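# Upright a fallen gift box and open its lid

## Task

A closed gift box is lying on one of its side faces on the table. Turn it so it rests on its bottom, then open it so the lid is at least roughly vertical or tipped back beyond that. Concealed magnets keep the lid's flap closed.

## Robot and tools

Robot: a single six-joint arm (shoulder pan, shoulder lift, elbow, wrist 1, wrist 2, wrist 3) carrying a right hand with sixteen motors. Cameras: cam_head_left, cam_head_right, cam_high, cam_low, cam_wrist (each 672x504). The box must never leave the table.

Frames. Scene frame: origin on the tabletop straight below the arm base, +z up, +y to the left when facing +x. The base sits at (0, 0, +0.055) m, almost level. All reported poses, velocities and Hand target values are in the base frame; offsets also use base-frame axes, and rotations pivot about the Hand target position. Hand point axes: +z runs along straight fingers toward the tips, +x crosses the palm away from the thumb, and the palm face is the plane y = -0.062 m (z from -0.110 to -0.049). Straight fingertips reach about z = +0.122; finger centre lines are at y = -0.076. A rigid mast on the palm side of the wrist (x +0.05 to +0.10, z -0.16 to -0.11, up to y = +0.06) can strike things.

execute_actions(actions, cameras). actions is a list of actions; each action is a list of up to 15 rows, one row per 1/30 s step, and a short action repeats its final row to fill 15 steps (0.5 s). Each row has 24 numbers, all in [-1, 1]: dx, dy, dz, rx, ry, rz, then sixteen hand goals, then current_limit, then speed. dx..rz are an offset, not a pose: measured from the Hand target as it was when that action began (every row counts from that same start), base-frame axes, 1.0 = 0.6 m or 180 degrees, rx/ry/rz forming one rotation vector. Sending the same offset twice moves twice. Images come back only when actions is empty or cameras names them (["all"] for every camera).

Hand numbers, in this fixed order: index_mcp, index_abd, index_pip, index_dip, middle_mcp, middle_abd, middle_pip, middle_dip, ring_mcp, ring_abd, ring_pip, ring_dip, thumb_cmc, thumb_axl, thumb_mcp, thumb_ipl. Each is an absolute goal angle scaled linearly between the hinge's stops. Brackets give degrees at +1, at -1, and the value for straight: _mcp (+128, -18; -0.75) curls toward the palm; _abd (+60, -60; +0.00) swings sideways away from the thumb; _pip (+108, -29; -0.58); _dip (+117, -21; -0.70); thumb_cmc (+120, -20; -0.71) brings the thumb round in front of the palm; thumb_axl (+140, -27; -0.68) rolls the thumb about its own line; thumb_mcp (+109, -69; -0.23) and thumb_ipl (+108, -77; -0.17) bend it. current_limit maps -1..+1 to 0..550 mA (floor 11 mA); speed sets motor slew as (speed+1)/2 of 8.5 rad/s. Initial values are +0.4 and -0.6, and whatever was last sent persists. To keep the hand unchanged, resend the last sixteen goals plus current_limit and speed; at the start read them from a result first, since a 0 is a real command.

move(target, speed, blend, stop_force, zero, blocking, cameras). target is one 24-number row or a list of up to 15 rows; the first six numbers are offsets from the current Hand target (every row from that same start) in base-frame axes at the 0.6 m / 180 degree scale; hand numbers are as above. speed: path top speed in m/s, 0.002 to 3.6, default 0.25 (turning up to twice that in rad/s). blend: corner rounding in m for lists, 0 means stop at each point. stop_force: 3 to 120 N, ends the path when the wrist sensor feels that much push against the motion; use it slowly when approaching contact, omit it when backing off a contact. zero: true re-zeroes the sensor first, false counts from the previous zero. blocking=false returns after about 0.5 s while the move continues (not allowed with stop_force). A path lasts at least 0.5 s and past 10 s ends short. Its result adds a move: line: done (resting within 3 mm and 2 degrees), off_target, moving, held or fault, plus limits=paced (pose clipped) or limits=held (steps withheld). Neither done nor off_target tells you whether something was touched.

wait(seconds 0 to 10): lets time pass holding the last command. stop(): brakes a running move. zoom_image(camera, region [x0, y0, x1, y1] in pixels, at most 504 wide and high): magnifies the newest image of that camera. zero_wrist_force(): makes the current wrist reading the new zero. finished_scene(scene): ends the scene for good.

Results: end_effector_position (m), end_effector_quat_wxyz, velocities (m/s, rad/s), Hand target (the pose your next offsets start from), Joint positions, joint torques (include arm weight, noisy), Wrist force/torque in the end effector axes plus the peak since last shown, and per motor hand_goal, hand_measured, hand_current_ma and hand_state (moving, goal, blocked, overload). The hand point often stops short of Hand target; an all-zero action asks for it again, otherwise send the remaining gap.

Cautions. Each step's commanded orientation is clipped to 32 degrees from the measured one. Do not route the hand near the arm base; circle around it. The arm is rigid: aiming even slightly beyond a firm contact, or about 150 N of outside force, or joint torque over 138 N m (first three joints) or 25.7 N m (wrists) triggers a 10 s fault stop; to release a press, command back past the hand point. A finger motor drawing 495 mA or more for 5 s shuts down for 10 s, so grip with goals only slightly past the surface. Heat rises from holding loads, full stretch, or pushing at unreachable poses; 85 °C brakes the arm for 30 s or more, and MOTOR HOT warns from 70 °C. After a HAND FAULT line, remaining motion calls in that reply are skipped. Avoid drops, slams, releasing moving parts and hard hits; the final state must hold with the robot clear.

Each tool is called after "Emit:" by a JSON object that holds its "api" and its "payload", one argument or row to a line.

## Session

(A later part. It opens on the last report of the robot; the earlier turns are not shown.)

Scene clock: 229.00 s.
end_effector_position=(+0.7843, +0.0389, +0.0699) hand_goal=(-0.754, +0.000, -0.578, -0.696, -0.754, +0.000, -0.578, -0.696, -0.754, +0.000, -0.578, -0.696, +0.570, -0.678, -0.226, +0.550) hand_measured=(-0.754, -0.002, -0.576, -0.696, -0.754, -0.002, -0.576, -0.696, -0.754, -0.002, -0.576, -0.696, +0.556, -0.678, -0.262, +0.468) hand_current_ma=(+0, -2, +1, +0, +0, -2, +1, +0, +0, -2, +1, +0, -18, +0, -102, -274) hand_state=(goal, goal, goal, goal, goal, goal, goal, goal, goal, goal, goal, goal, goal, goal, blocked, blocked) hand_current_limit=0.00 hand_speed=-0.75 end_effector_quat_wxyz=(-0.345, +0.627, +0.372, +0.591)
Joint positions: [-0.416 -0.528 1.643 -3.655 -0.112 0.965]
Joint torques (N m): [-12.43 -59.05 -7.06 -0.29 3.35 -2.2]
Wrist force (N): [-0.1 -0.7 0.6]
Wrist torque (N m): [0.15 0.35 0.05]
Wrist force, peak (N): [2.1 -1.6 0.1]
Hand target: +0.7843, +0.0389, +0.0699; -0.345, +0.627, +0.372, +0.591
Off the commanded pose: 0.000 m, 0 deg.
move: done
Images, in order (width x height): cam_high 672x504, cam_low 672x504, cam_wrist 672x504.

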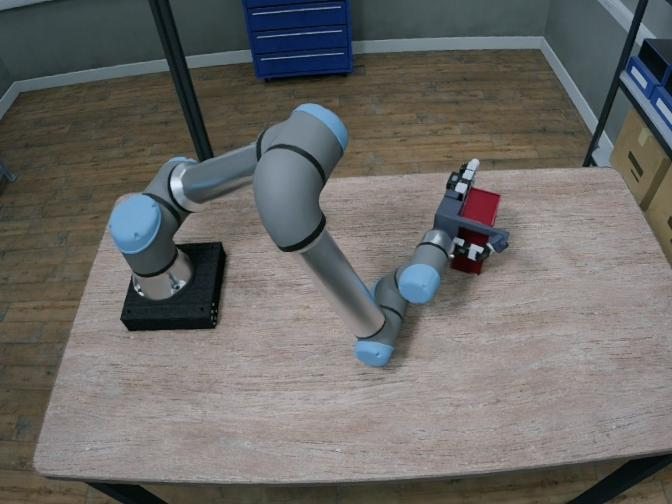

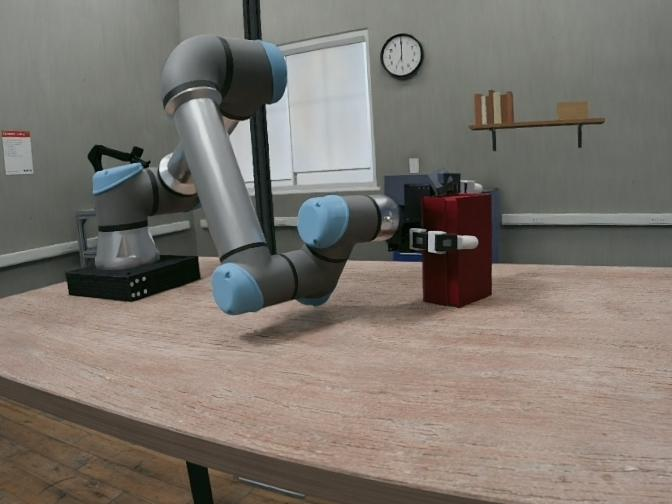

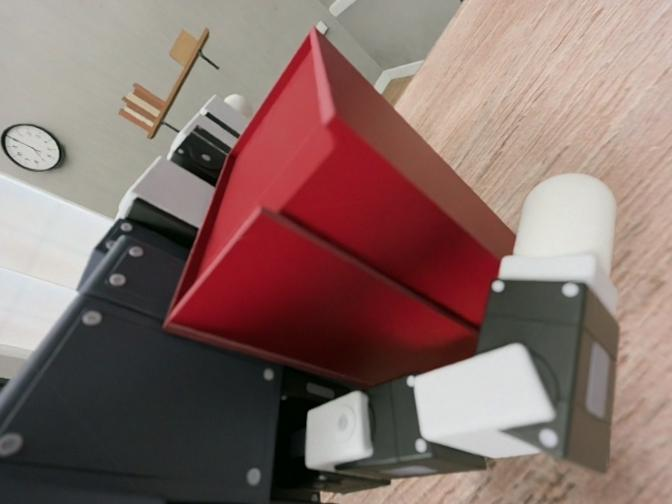

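Emit:
{"api": "move", "payload": {
  "target": [
    [0,0,0,0,0,0,-0.754,0,-0.577,-0.696,-0.754,0,-0.577,-0.696,-0.754,0,-0.577,-0.696,0.571,-0.678,-0.2,0.72,0.6,-0.75],
    [0,0,0.28,0,0,0,-0.754,0,-0.577,-0.696,-0.754,0,-0.577,-0.696,-0.754,0,-0.577,-0.696,0.571,-0.678,-0.2,0.72,0.6,-0.75]
  ],
  "speed": 0.12,
  "cameras": ["cam_low","cam_wrist"]
}}

Emit:
{"api": "move", "payload": {
  "target": [
    [-0.423,-0.098,0.03,0.0632,0.492,0.0328,-0.754,0,-0.577,-0.696,-0.754,0,-0.577,-0.696,-0.754,0,-0.577,-0.696,0.571,-0.678,-0.2,0.72,0.6,-0.75]
  ],
  "speed": 0.2,
  "cameras": ["all"]
}}

Scene clock: 251.47 s.
end_effector_position=(+0.7843, +0.0390, +0.2379) hand_goal=(-0.754, +0.000, -0.578, -0.696, -0.754, +0.000, -0.578, -0.696, -0.754, +0.000, -0.578, -0.696, +0.570, -0.678, -0.200, +0.720) hand_measured=(-0.754, -0.002, -0.576, -0.696, -0.754, -0.002, -0.576, -0.696, -0.754, -0.002, -0.576, -0.696, +0.552, -0.684, -0.202, +0.718) hand_current_ma=(+0, -2, +1, +0, +0, -2, +1, +0, +0, -2, +1, +0, -29, -6, -2, -2) hand_state=(goal, goal, goal, goal, goal, goal, goal, goal, goal, goal, goal, goal, goal, goal, goal, goal) hand_current_limit=0.60 hand_speed=-0.75 end_effector_quat_wxyz=(-0.345, +0.627, +0.371, +0.591)
Joint positions: [-0.415 -0.857 1.697 -3.386 -0.112 0.972]
Joint torques (N m): [-12.92 -57.81 -8.4 0.16 3.65 -2.45]
Wrist force (N): [1.7 -0.3 0.1]
Wrist torque (N m): [0.22 0.26 0.10]
Wrist force, peak (N): [2.4 -0.6 0.0]
Hand target: +0.7843, +0.0389, +0.2379; -0.345, +0.627, +0.372, +0.591
Off the commanded pose: 0.000 m, 0 deg.
move: done
Images, in order (width x height): cam_low 672x504, cam_wrist 672x504.

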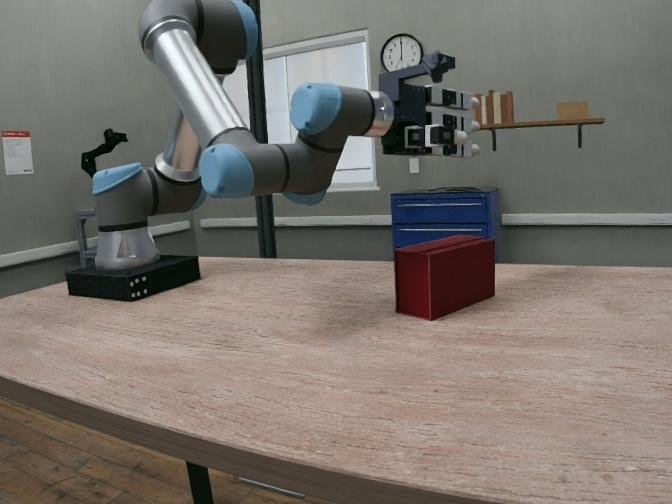

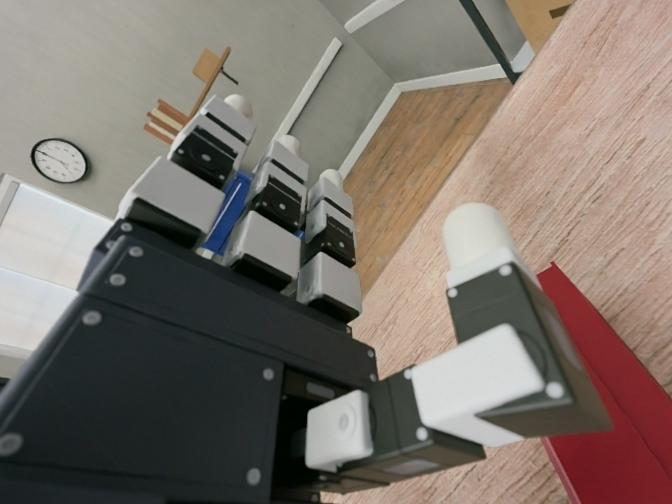

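Scene clock: 255.87 s.
end_effector_position=(+0.5306, -0.0199, +0.2559) hand_goal=(-0.754, +0.000, -0.578, -0.696, -0.754, +0.000, -0.578, -0.696, -0.754, +0.000, -0.578, -0.696, +0.570, -0.678, -0.200, +0.720) hand_measured=(-0.748, -0.002, -0.576, -0.696, -0.748, -0.002, -0.576, -0.696, -0.746, -0.002, -0.576, -0.696, +0.568, -0.680, -0.202, +0.718) hand_current_ma=(+7, -2, +1, +0, +7, -2, +1, +0, +8, -2, +1, +0, -2, -2, -2, -2) hand_state=(goal, goal, goal, goal, goal, goal, goal, goal, goal, goal, goal, goal, goal, goal, goal, goal) hand_current_limit=0.60 hand_speed=-0.75 end_effector_quat_wxyz=(-0.587, +0.809, +0.000, +0.000)
Joint positions: [-0.593 -1.233 1.411 -0.707 -0.662 0.431]
Joint torques (N m): [-13.18 -24.34 -31.83 1.54 -1.85 1.72]
Wrist force (N): [-0.9 -1.2 0.4]
Wrist torque (N m): [0.24 0.26 0.14]
Wrist force, peak (N): [1.1 -1.7 -0.3]
Hand target: +0.5305, -0.0199, +0.2559; -0.587, +0.809, +0.000, +0.000
Off the commanded pose: 0.000 m, 0 deg.
move: done

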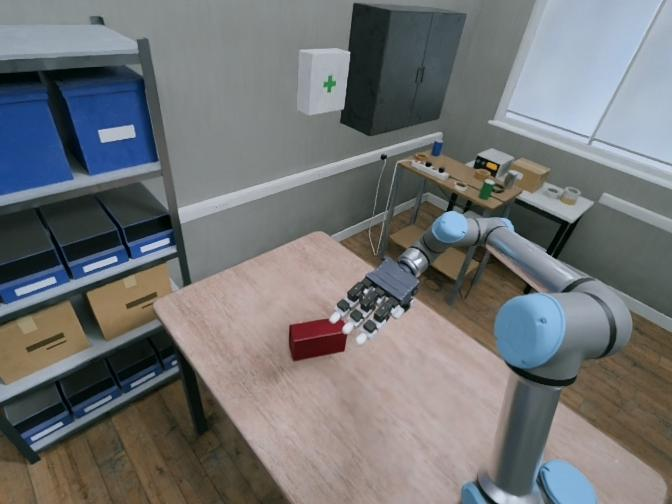

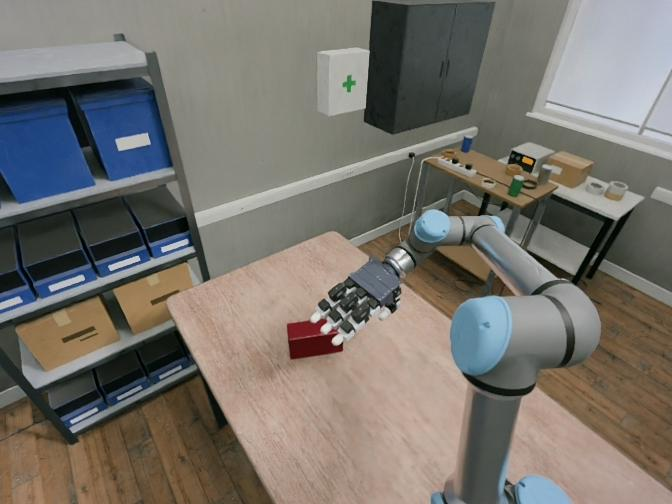

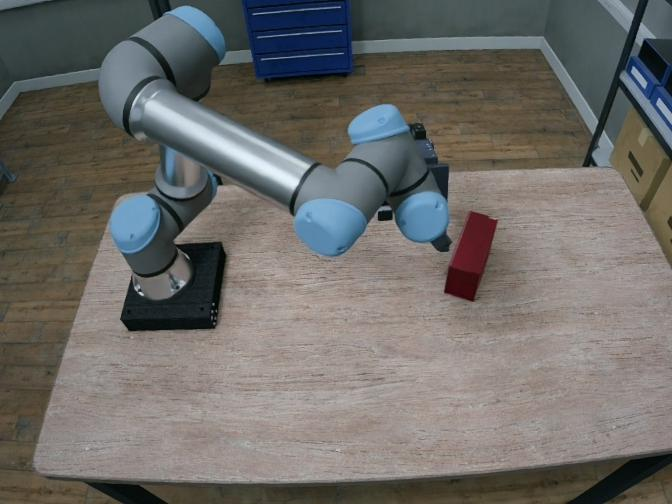

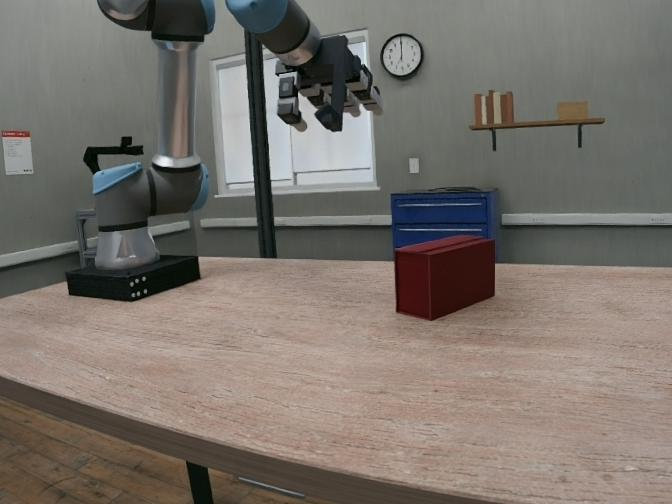

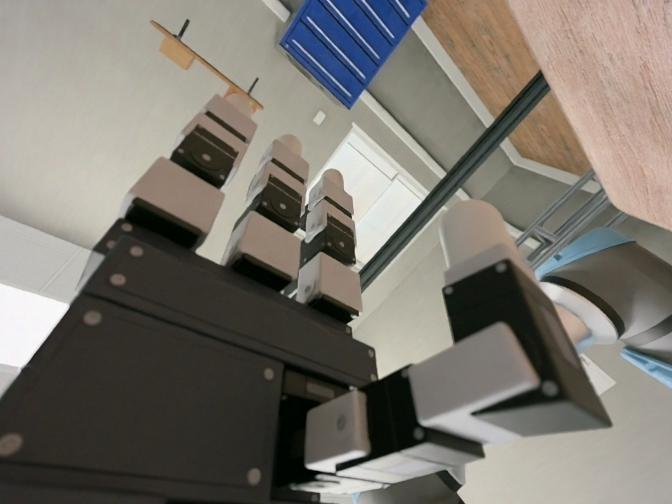

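Emit:
{"api": "zoom_image", "payload": {
  "camera": "cam_low",
  "region": [370, 210, 520, 340]
}}

Emit:
{"api": "zoom_image", "payload": {
  "camera": "cam_head_right",
  "region": [270, 290, 370, 370]
}}

Emit:
{"api": "zoom_image", "payload": {
  "camera": "cam_high",
  "region": [420, 190, 530, 310]
}}

Scaled by 3.360 from the camera's 672x504 image, which has a finer 960x720 frame.

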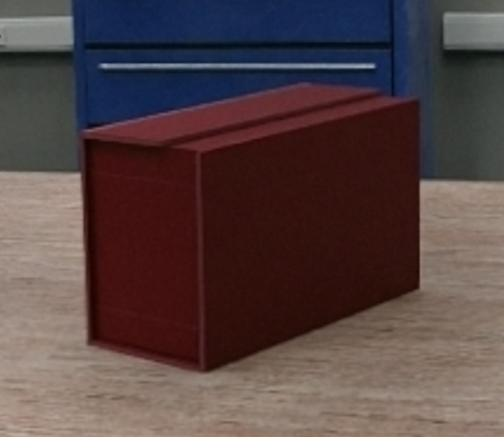

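Scaled by 5.040 from the camera's 672x504 image, which has a finer 960x720 frame.

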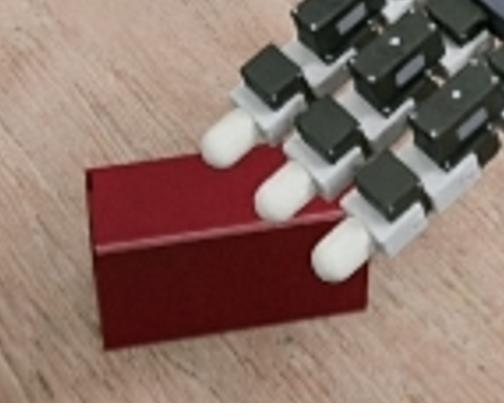

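Scaled by 4.200 from the camera's 672x504 image, which has a finer 960x720 frame.

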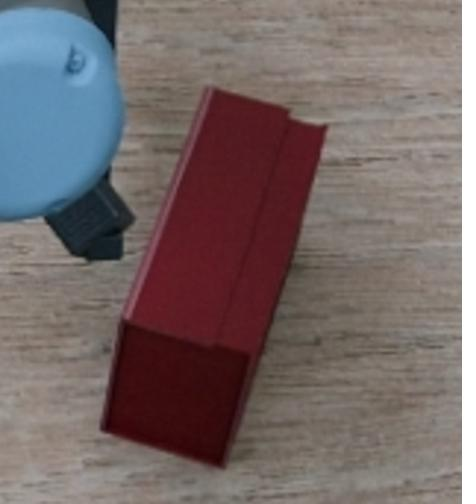

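Emit:
{"api": "move", "payload": {
  "target": [0.394,0.06,-0.06,-0.0273,0.0359,-0.583,-0.674,0,0.474,-0.594,-0.674,0,0.474,-0.594,-0.674,0,0.474,-0.594,0.571,-0.678,-0.45,-0.2,0.4,-0.2],
  "speed": 0.25,
  "cameras": ["all"]
}}

Emit:
{"api": "zoom_image", "payload": {
  "camera": "cam_high",
  "region": [400, 130, 560, 310]
}}

Emit:
{"api": "zoom_image", "payload": {
  "camera": "cam_low",
  "region": [340, 100, 540, 340]
}}

Scene clock: 307.13 s.
end_effector_position=(+0.7669, +0.0161, +0.2199) hand_goal=(-0.674, +0.000, +0.474, -0.594, -0.674, +0.000, +0.474, -0.594, -0.674, +0.000, +0.474, -0.594, +0.570, -0.678, -0.450, -0.200) hand_measured=(-0.668, -0.002, +0.472, -0.596, -0.668, -0.002, +0.472, -0.596, -0.668, -0.002, +0.472, -0.596, +0.568, -0.680, -0.444, -0.196) hand_current_ma=(+6, -1, -2, -2, +6, -1, -2, -2, +7, -1, -2, -2, -1, -2, +7, +4) hand_state=(goal, goal, goal, goal, goal, goal, goal, goal, goal, goal, goal, goal, goal, goal, goal, goal) hand_current_limit=0.40 hand_speed=-0.20 end_effector_quat_wxyz=(+0.327, -0.513, +0.670, -0.426)
Joint positions: [-0.16 -1.035 1.644 -3.31 -1.664 3.186]
Joint torques (N m): [14.52 -31.67 -29.47 -1.17 -2.24 1.95]
Wrist force (N): [-0.4 -1.4 0.3]
Wrist torque (N m): [0.23 0.13 0.16]
Wrist force, peak (N): [-1.0 -2.8 0.7]
Hand target: +0.7669, +0.0161, +0.2199; +0.326, -0.513, +0.670, -0.426
Off the commanded pose: 0.000 m, 0 deg.
move: done

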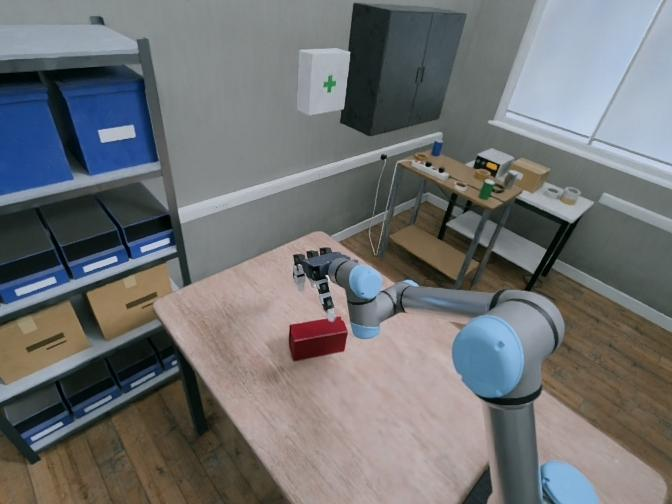

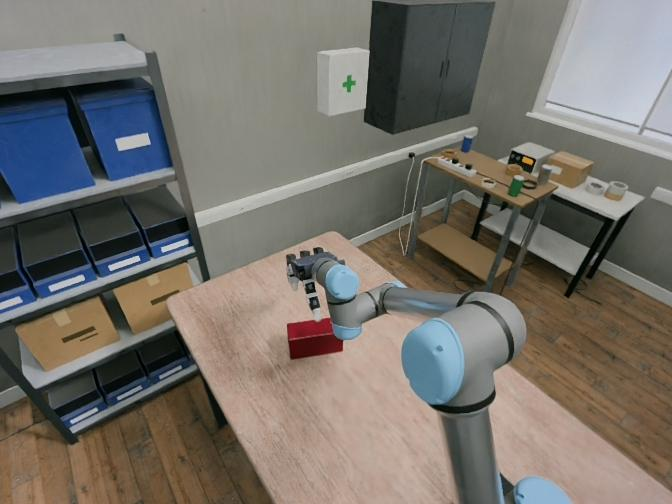

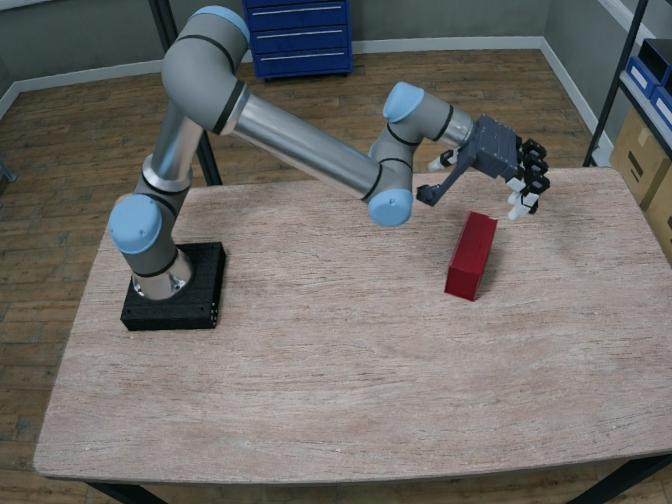

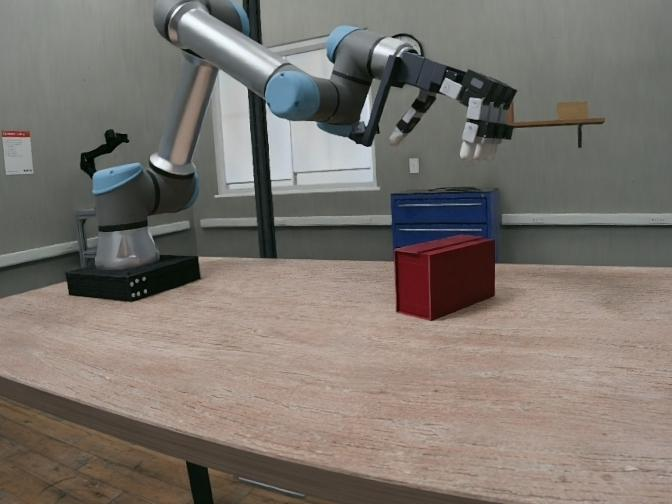

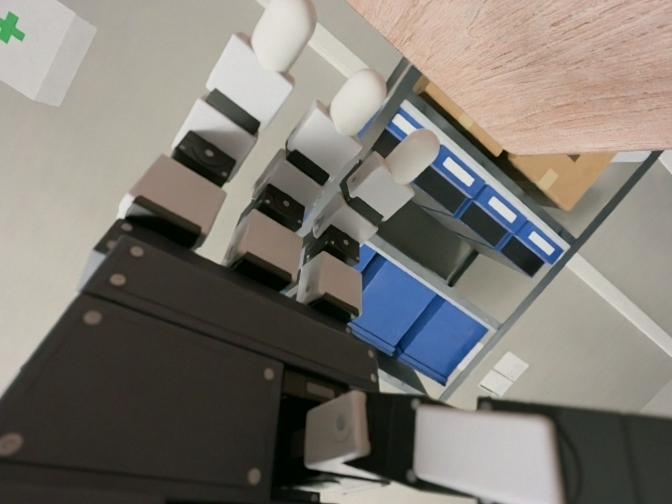

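Scaled by 2.800 from the camera's 672x504 image, which has a finer 960x720 frame.

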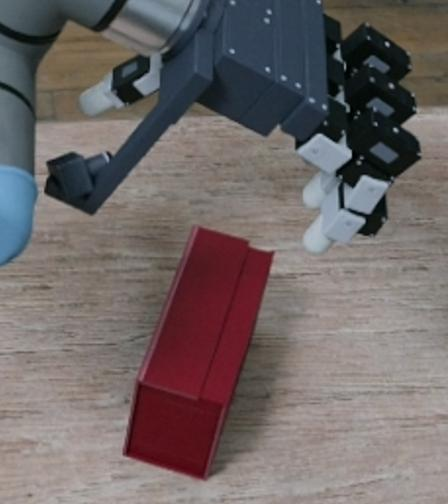

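Scaled by 2.100 from the camera's 672x504 image, which has a finer 960x720 frame.

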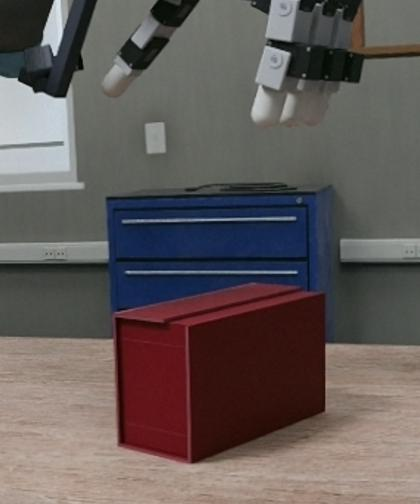

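Emit:
{"api": "move", "payload": {
  "target": [0,0,-0.183,0,0,0,-0.674,0,0.474,-0.594,-0.674,0,0.474,-0.594,-0.674,0,0.474,-0.594,0.571,-0.678,-0.45,-0.2,0.4,-0.2],
  "speed": 0.2,
  "cameras": ["all"]
}}

Emit:
{"api": "zoom_image", "payload": {
  "camera": "cam_high",
  "region": [400, 130, 560, 310]
}}

Emit:
{"api": "zoom_image", "payload": {
  "camera": "cam_head_left",
  "region": [250, 240, 410, 370]
}}

Scene clock: 311.50 s.
end_effector_position=(+0.7669, +0.0161, +0.1101) hand_goal=(-0.674, +0.000, +0.474, -0.594, -0.674, +0.000, +0.474, -0.594, -0.674, +0.000, +0.474, -0.594, +0.570, -0.678, -0.450, -0.200) hand_measured=(-0.668, -0.002, +0.472, -0.596, -0.668, -0.002, +0.472, -0.596, -0.668, -0.002, +0.472, -0.596, +0.568, -0.680, -0.444, -0.196) hand_current_ma=(+6, -1, -2, -2, +6, -1, -2, -2, +7, -1, -2, -2, -1, -2, +7, +4) hand_state=(goal, goal, goal, goal, goal, goal, goal, goal, goal, goal, goal, goal, goal, goal, goal, goal) hand_current_limit=0.40 hand_speed=-0.20 end_effector_quat_wxyz=(+0.326, -0.513, +0.670, -0.426)
Joint positions: [-0.16 -0.864 1.701 -3.539 -1.664 3.186]
Joint torques (N m): [-8.54 -33.6 -26.82 -4.57 0.58 1.43]
Wrist force (N): [-0.6 -0.8 0.7]
Wrist torque (N m): [0.26 0.13 0.17]
Wrist force, peak (N): [-0.7 -2.8 -0.1]
Hand target: +0.7669, +0.0161, +0.1101; +0.326, -0.513, +0.670, -0.426
Off the commanded pose: 0.000 m, 0 deg.
move: done

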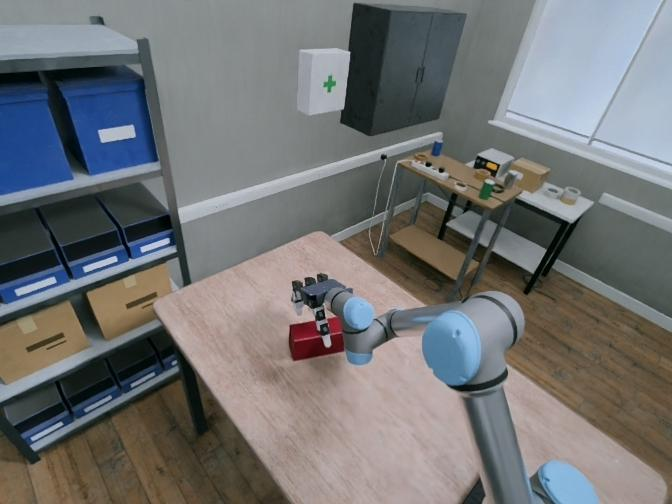

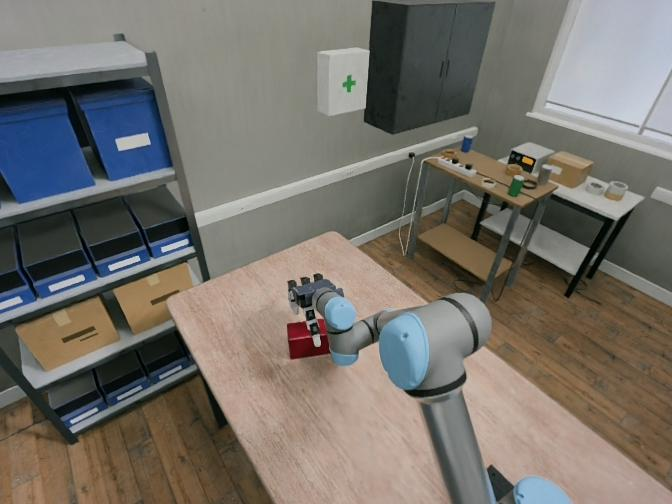

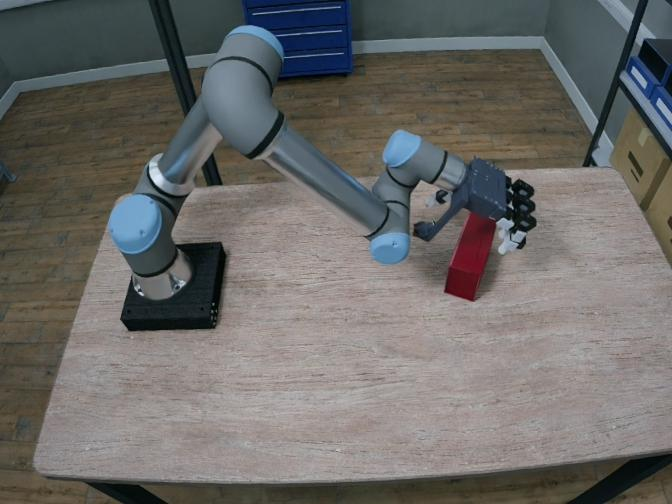

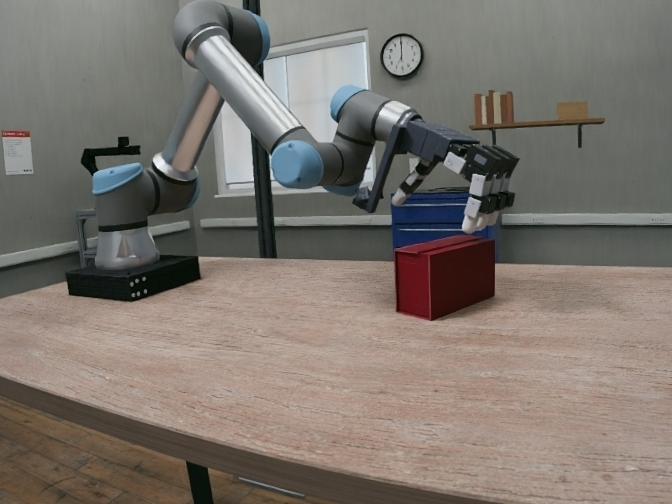

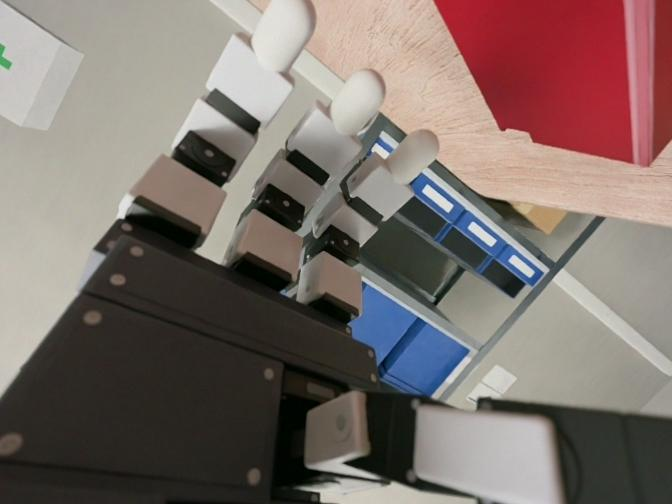

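Scaled by 2.800 from the camera's 672x504 image, which has a finer 960x720 frame.

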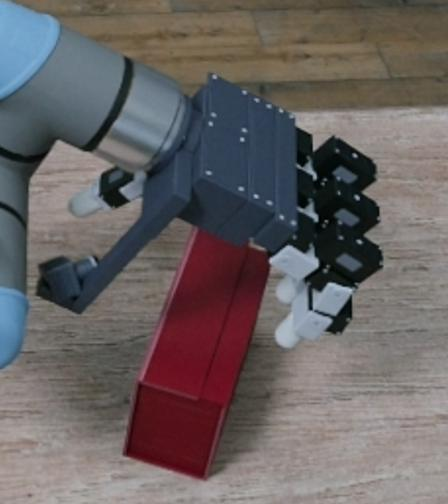

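Scaled by 3.150 from the camera's 672x504 image, which has a finer 960x720 frame.

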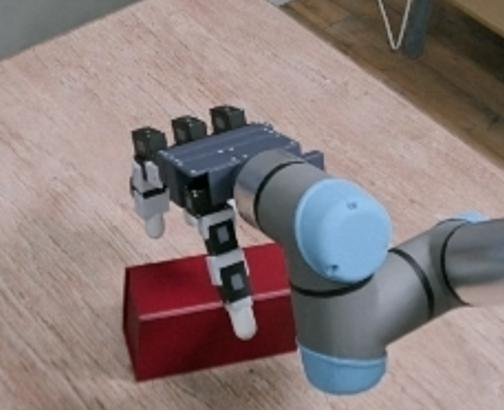

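Emit:
{"api": "move", "payload": {
  "target": [
    [-0.027,-0.036,0,0,0,0,-0.674,0,0.474,-0.594,-0.674,0,0.474,-0.594,-0.674,0,0.474,-0.594,0.571,-0.678,-0.45,-0.2,0.4,-0.2],
    [-0.027,-0.036,-0.167,0,0,0,-0.674,0,0.474,-0.594,-0.674,0,0.474,-0.594,-0.674,0,0.474,-0.594,0.571,-0.678,-0.45,-0.2,0.4,-0.2]
  ],
  "speed": 0.08,
  "stop_force": 6,
  "cameras": ["all"]
}}

Emit:
{"api": "zoom_image", "payload": {
  "camera": "cam_high",
  "region": [400, 150, 560, 330]
}}

Emit:
{"api": "zoom_image", "payload": {
  "camera": "cam_low",
  "region": [350, 130, 550, 330]
}}

Emit:
{"api": "zoom_image", "payload": {
  "camera": "cam_head_left",
  "region": [250, 260, 410, 390]
}}

Scene clock: 320.13 s.
end_effector_position=(+0.7505, -0.0055, +0.0785) hand_goal=(-0.674, +0.000, +0.474, -0.594, -0.674, +0.000, +0.474, -0.594, -0.674, +0.000, +0.474, -0.594, +0.570, -0.678, -0.450, -0.200) hand_measured=(-0.676, -0.002, +0.476, -0.590, -0.668, -0.002, +0.472, -0.596, -0.668, -0.002, +0.472, -0.596, +0.568, -0.680, -0.444, -0.196) hand_current_ma=(-2, -1, +1, +3, +6, -1, -2, -2, +7, -1, -2, -2, -1, -2, +7, +4) hand_state=(goal, goal, goal, goal, goal, goal, goal, goal, goal, goal, goal, goal, goal, goal, goal, goal) hand_current_limit=0.40 hand_speed=-0.20 end_effector_quat_wxyz=(+0.326, -0.513, +0.670, -0.426)
Joint positions: [-0.202 -0.832 1.761 -3.631 -1.626 3.168]
Joint torques (N m): [0.08 -58.3 -14.62 -0.6 0.2 -2.08]
Wrist force (N): [-0.8 -1.8 0.4]
Wrist torque (N m): [0.29 0.18 0.22]
Wrist force, peak (N): [-0.5 -15.9 -3.7]
Hand target: +0.7505, -0.0055, +0.0785; +0.326, -0.513, +0.670, -0.426 (not the last commanded pose)
Off the commanded pose: 0.069 m, 0 deg.
move: contact; path passed 1 of 2 targets

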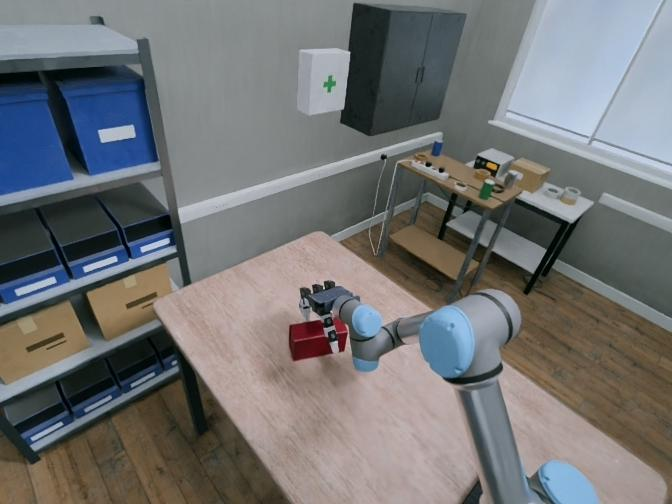

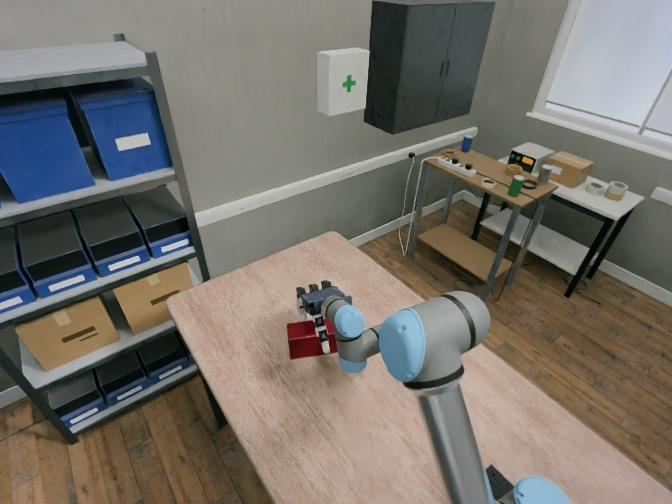

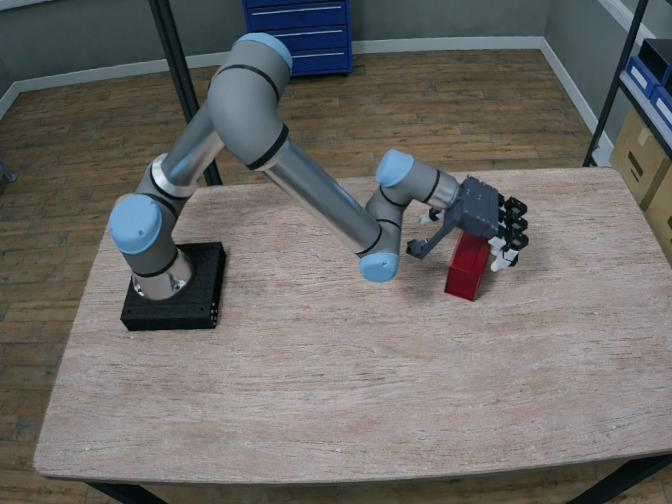

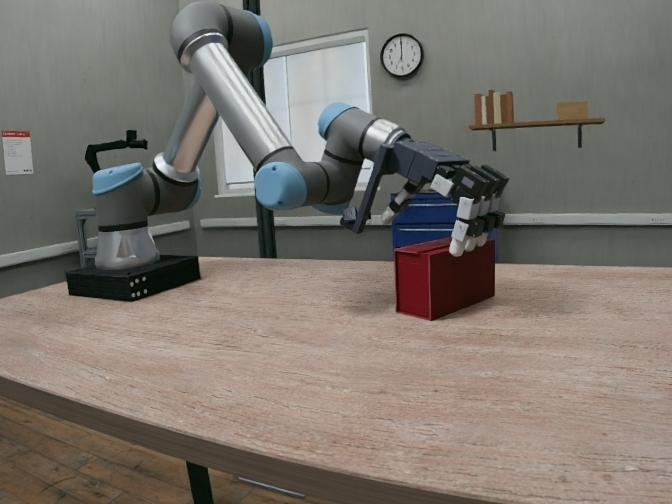

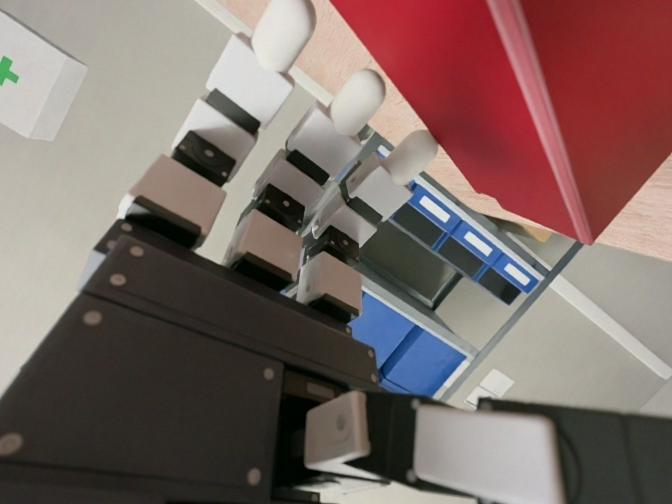

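Scaled by 2.800 from the camera's 672x504 image, which has a finer 960x720 frame.

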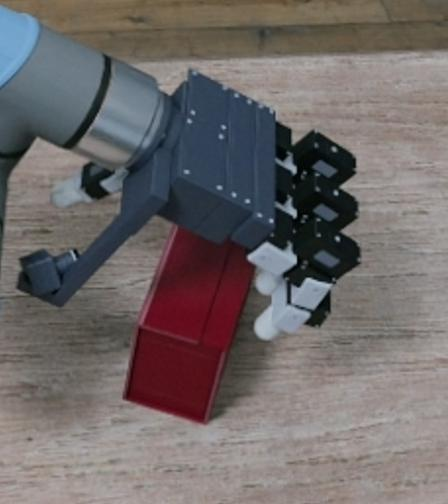

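Scaled by 2.520 from the camera's 672x504 image, which has a finer 960x720 frame.

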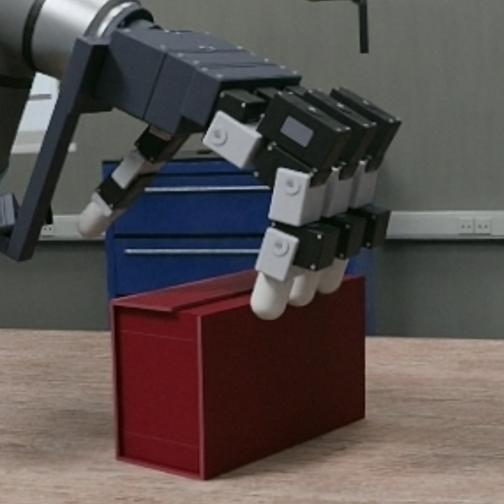

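Scaled by 3.150 from the camera's 672x504 image, which has a finer 960x720 frame.

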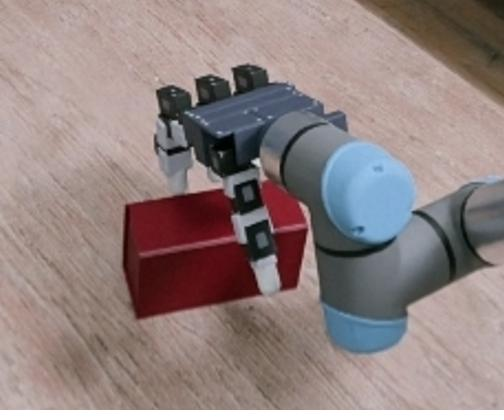

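Emit:
{"api": "move", "payload": {
  "target": [
    [0.029,-0.008,0.02,0,0,-0.025,-0.674,0,0.474,-0.594,-0.674,0,0.474,-0.594,-0.674,0,0.474,-0.594,0.571,-0.678,-0.45,-0.2,0.4,-0.2],
    [0.029,-0.008,-0.114,0,0,-0.025,-0.674,0,0.474,-0.594,-0.674,0,0.474,-0.594,-0.674,0,0.474,-0.594,0.571,-0.678,-0.45,-0.2,0.4,-0.2]
  ],
  "speed": 0.08,
  "stop_force": 6,
  "cameras": ["cam_high","cam_low","cam_wrist","cam_head_left"]
}}

Emit:
{"api": "zoom_image", "payload": {
  "camera": "cam_high",
  "region": [400, 150, 560, 330]
}}

Emit:
{"api": "zoom_image", "payload": {
  "camera": "cam_low",
  "region": [350, 130, 550, 330]
}}

Emit:
{"api": "zoom_image", "payload": {
  "camera": "cam_head_left",
  "region": [250, 260, 410, 390]
}}

Scene clock: 328.03 s.
end_effector_position=(+0.7679, -0.0103, +0.0101) hand_goal=(-0.674, +0.000, +0.474, -0.594, -0.674, +0.000, +0.474, -0.594, -0.674, +0.000, +0.474, -0.594, +0.570, -0.678, -0.450, -0.200) hand_measured=(-0.670, -0.002, +0.476, -0.592, -0.668, -0.002, +0.472, -0.596, -0.668, -0.002, +0.472, -0.596, +0.568, -0.680, -0.444, -0.196) hand_current_ma=(+3, -1, +1, +2, +6, -1, -2, -2, +7, -1, -2, -2, -1, -2, +7, +4) hand_state=(goal, goal, goal, goal, goal, goal, goal, goal, goal, goal, goal, goal, goal, goal, goal, goal) hand_current_limit=0.40 hand_speed=-0.20 end_effector_quat_wxyz=(+0.309, -0.486, +0.690, -0.438)
Joint positions: [-0.181 -0.671 1.682 -3.709 -1.716 3.211]
Joint torques (N m): [15.98 -37.4 -22.57 -4.61 -2.44 1.37]
Wrist force (N): [-0.7 -1.0 0.8]
Wrist torque (N m): [0.22 0.12 0.17]
Wrist force, peak (N): [-0.9 -2.3 0.3]
Hand target: +0.7679, -0.0103, +0.0101; +0.309, -0.486, +0.690, -0.438
Off the commanded pose: 0.000 m, 0 deg.
move: done
Images, in order (width x height): cam_head_left 672x504, cam_high 672x504, cam_low 672x504, cam_wrist 672x504.

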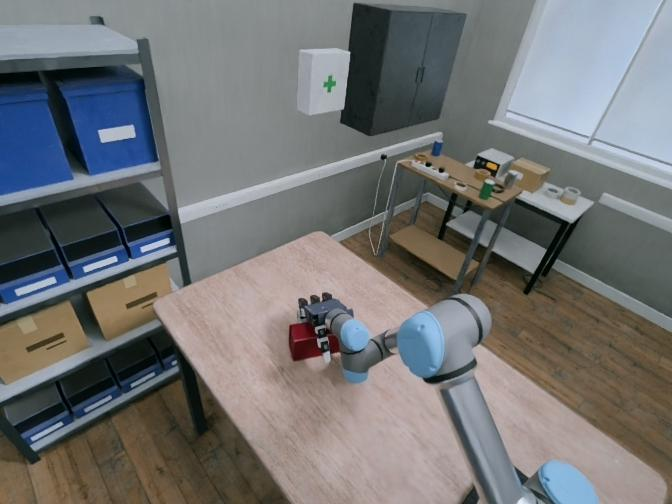

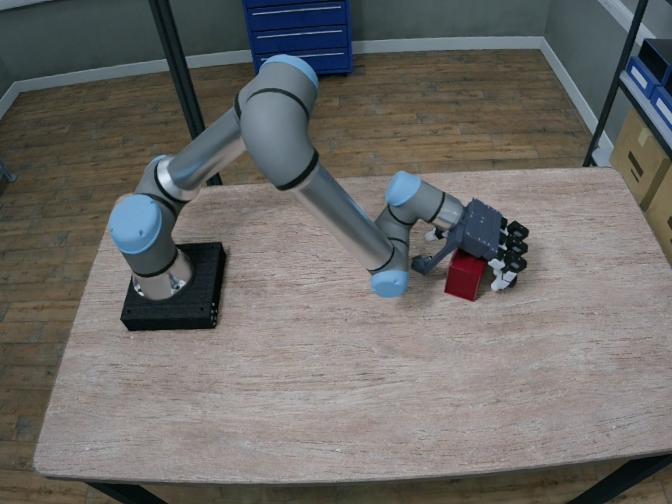

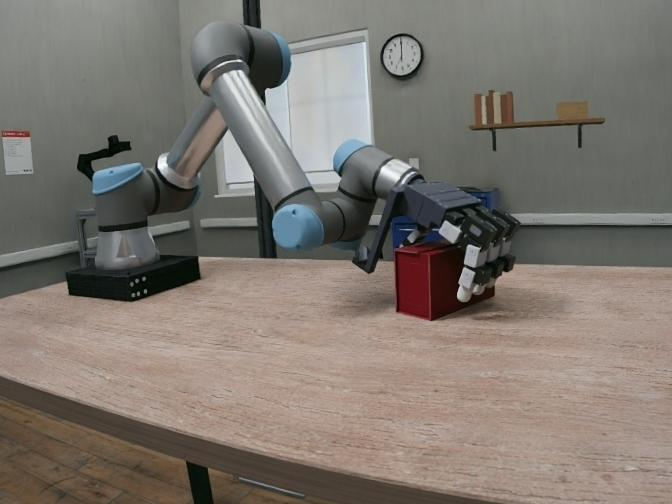

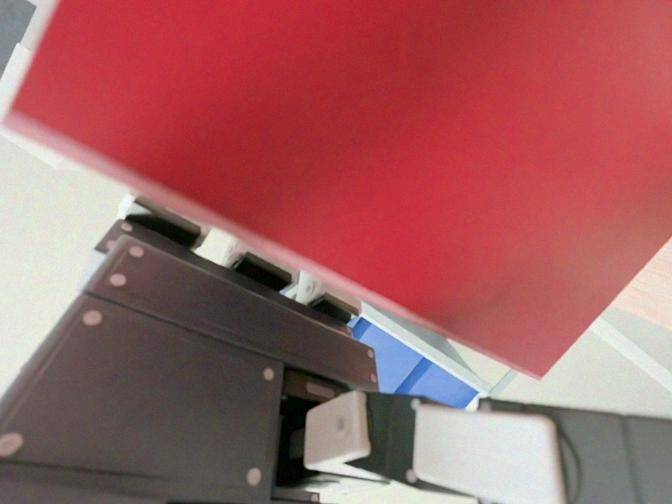

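Scaled by 2.800 from the camera's 672x504 image, which has a finer 960x720 frame.

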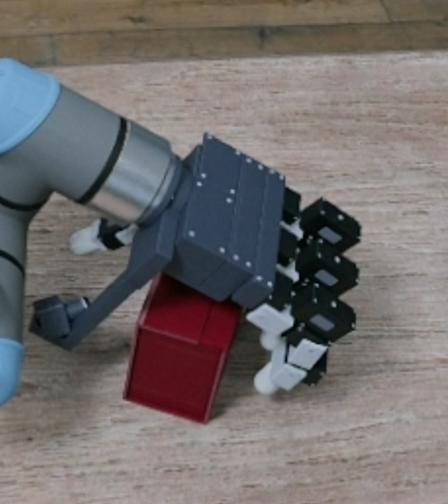

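Scaled by 2.520 from the camera's 672x504 image, which has a finer 960x720 frame.

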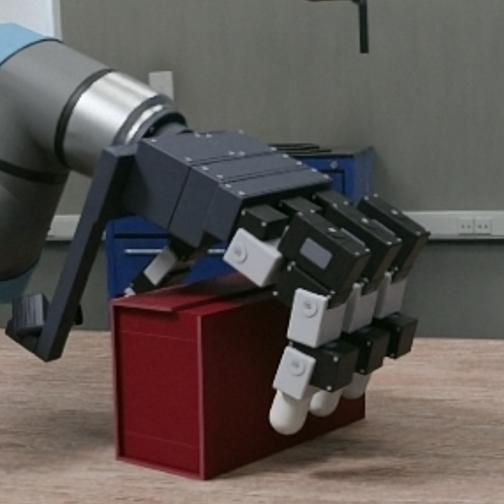

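Scaled by 3.150 from the camera's 672x504 image, which has a finer 960x720 frame.

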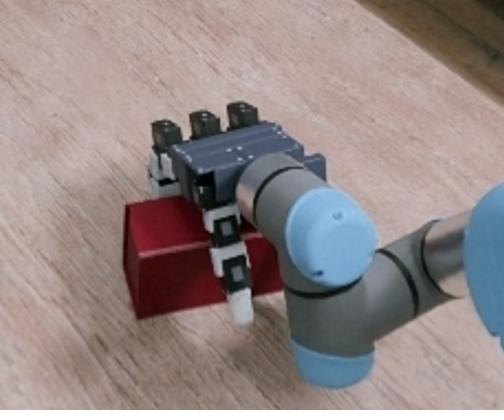

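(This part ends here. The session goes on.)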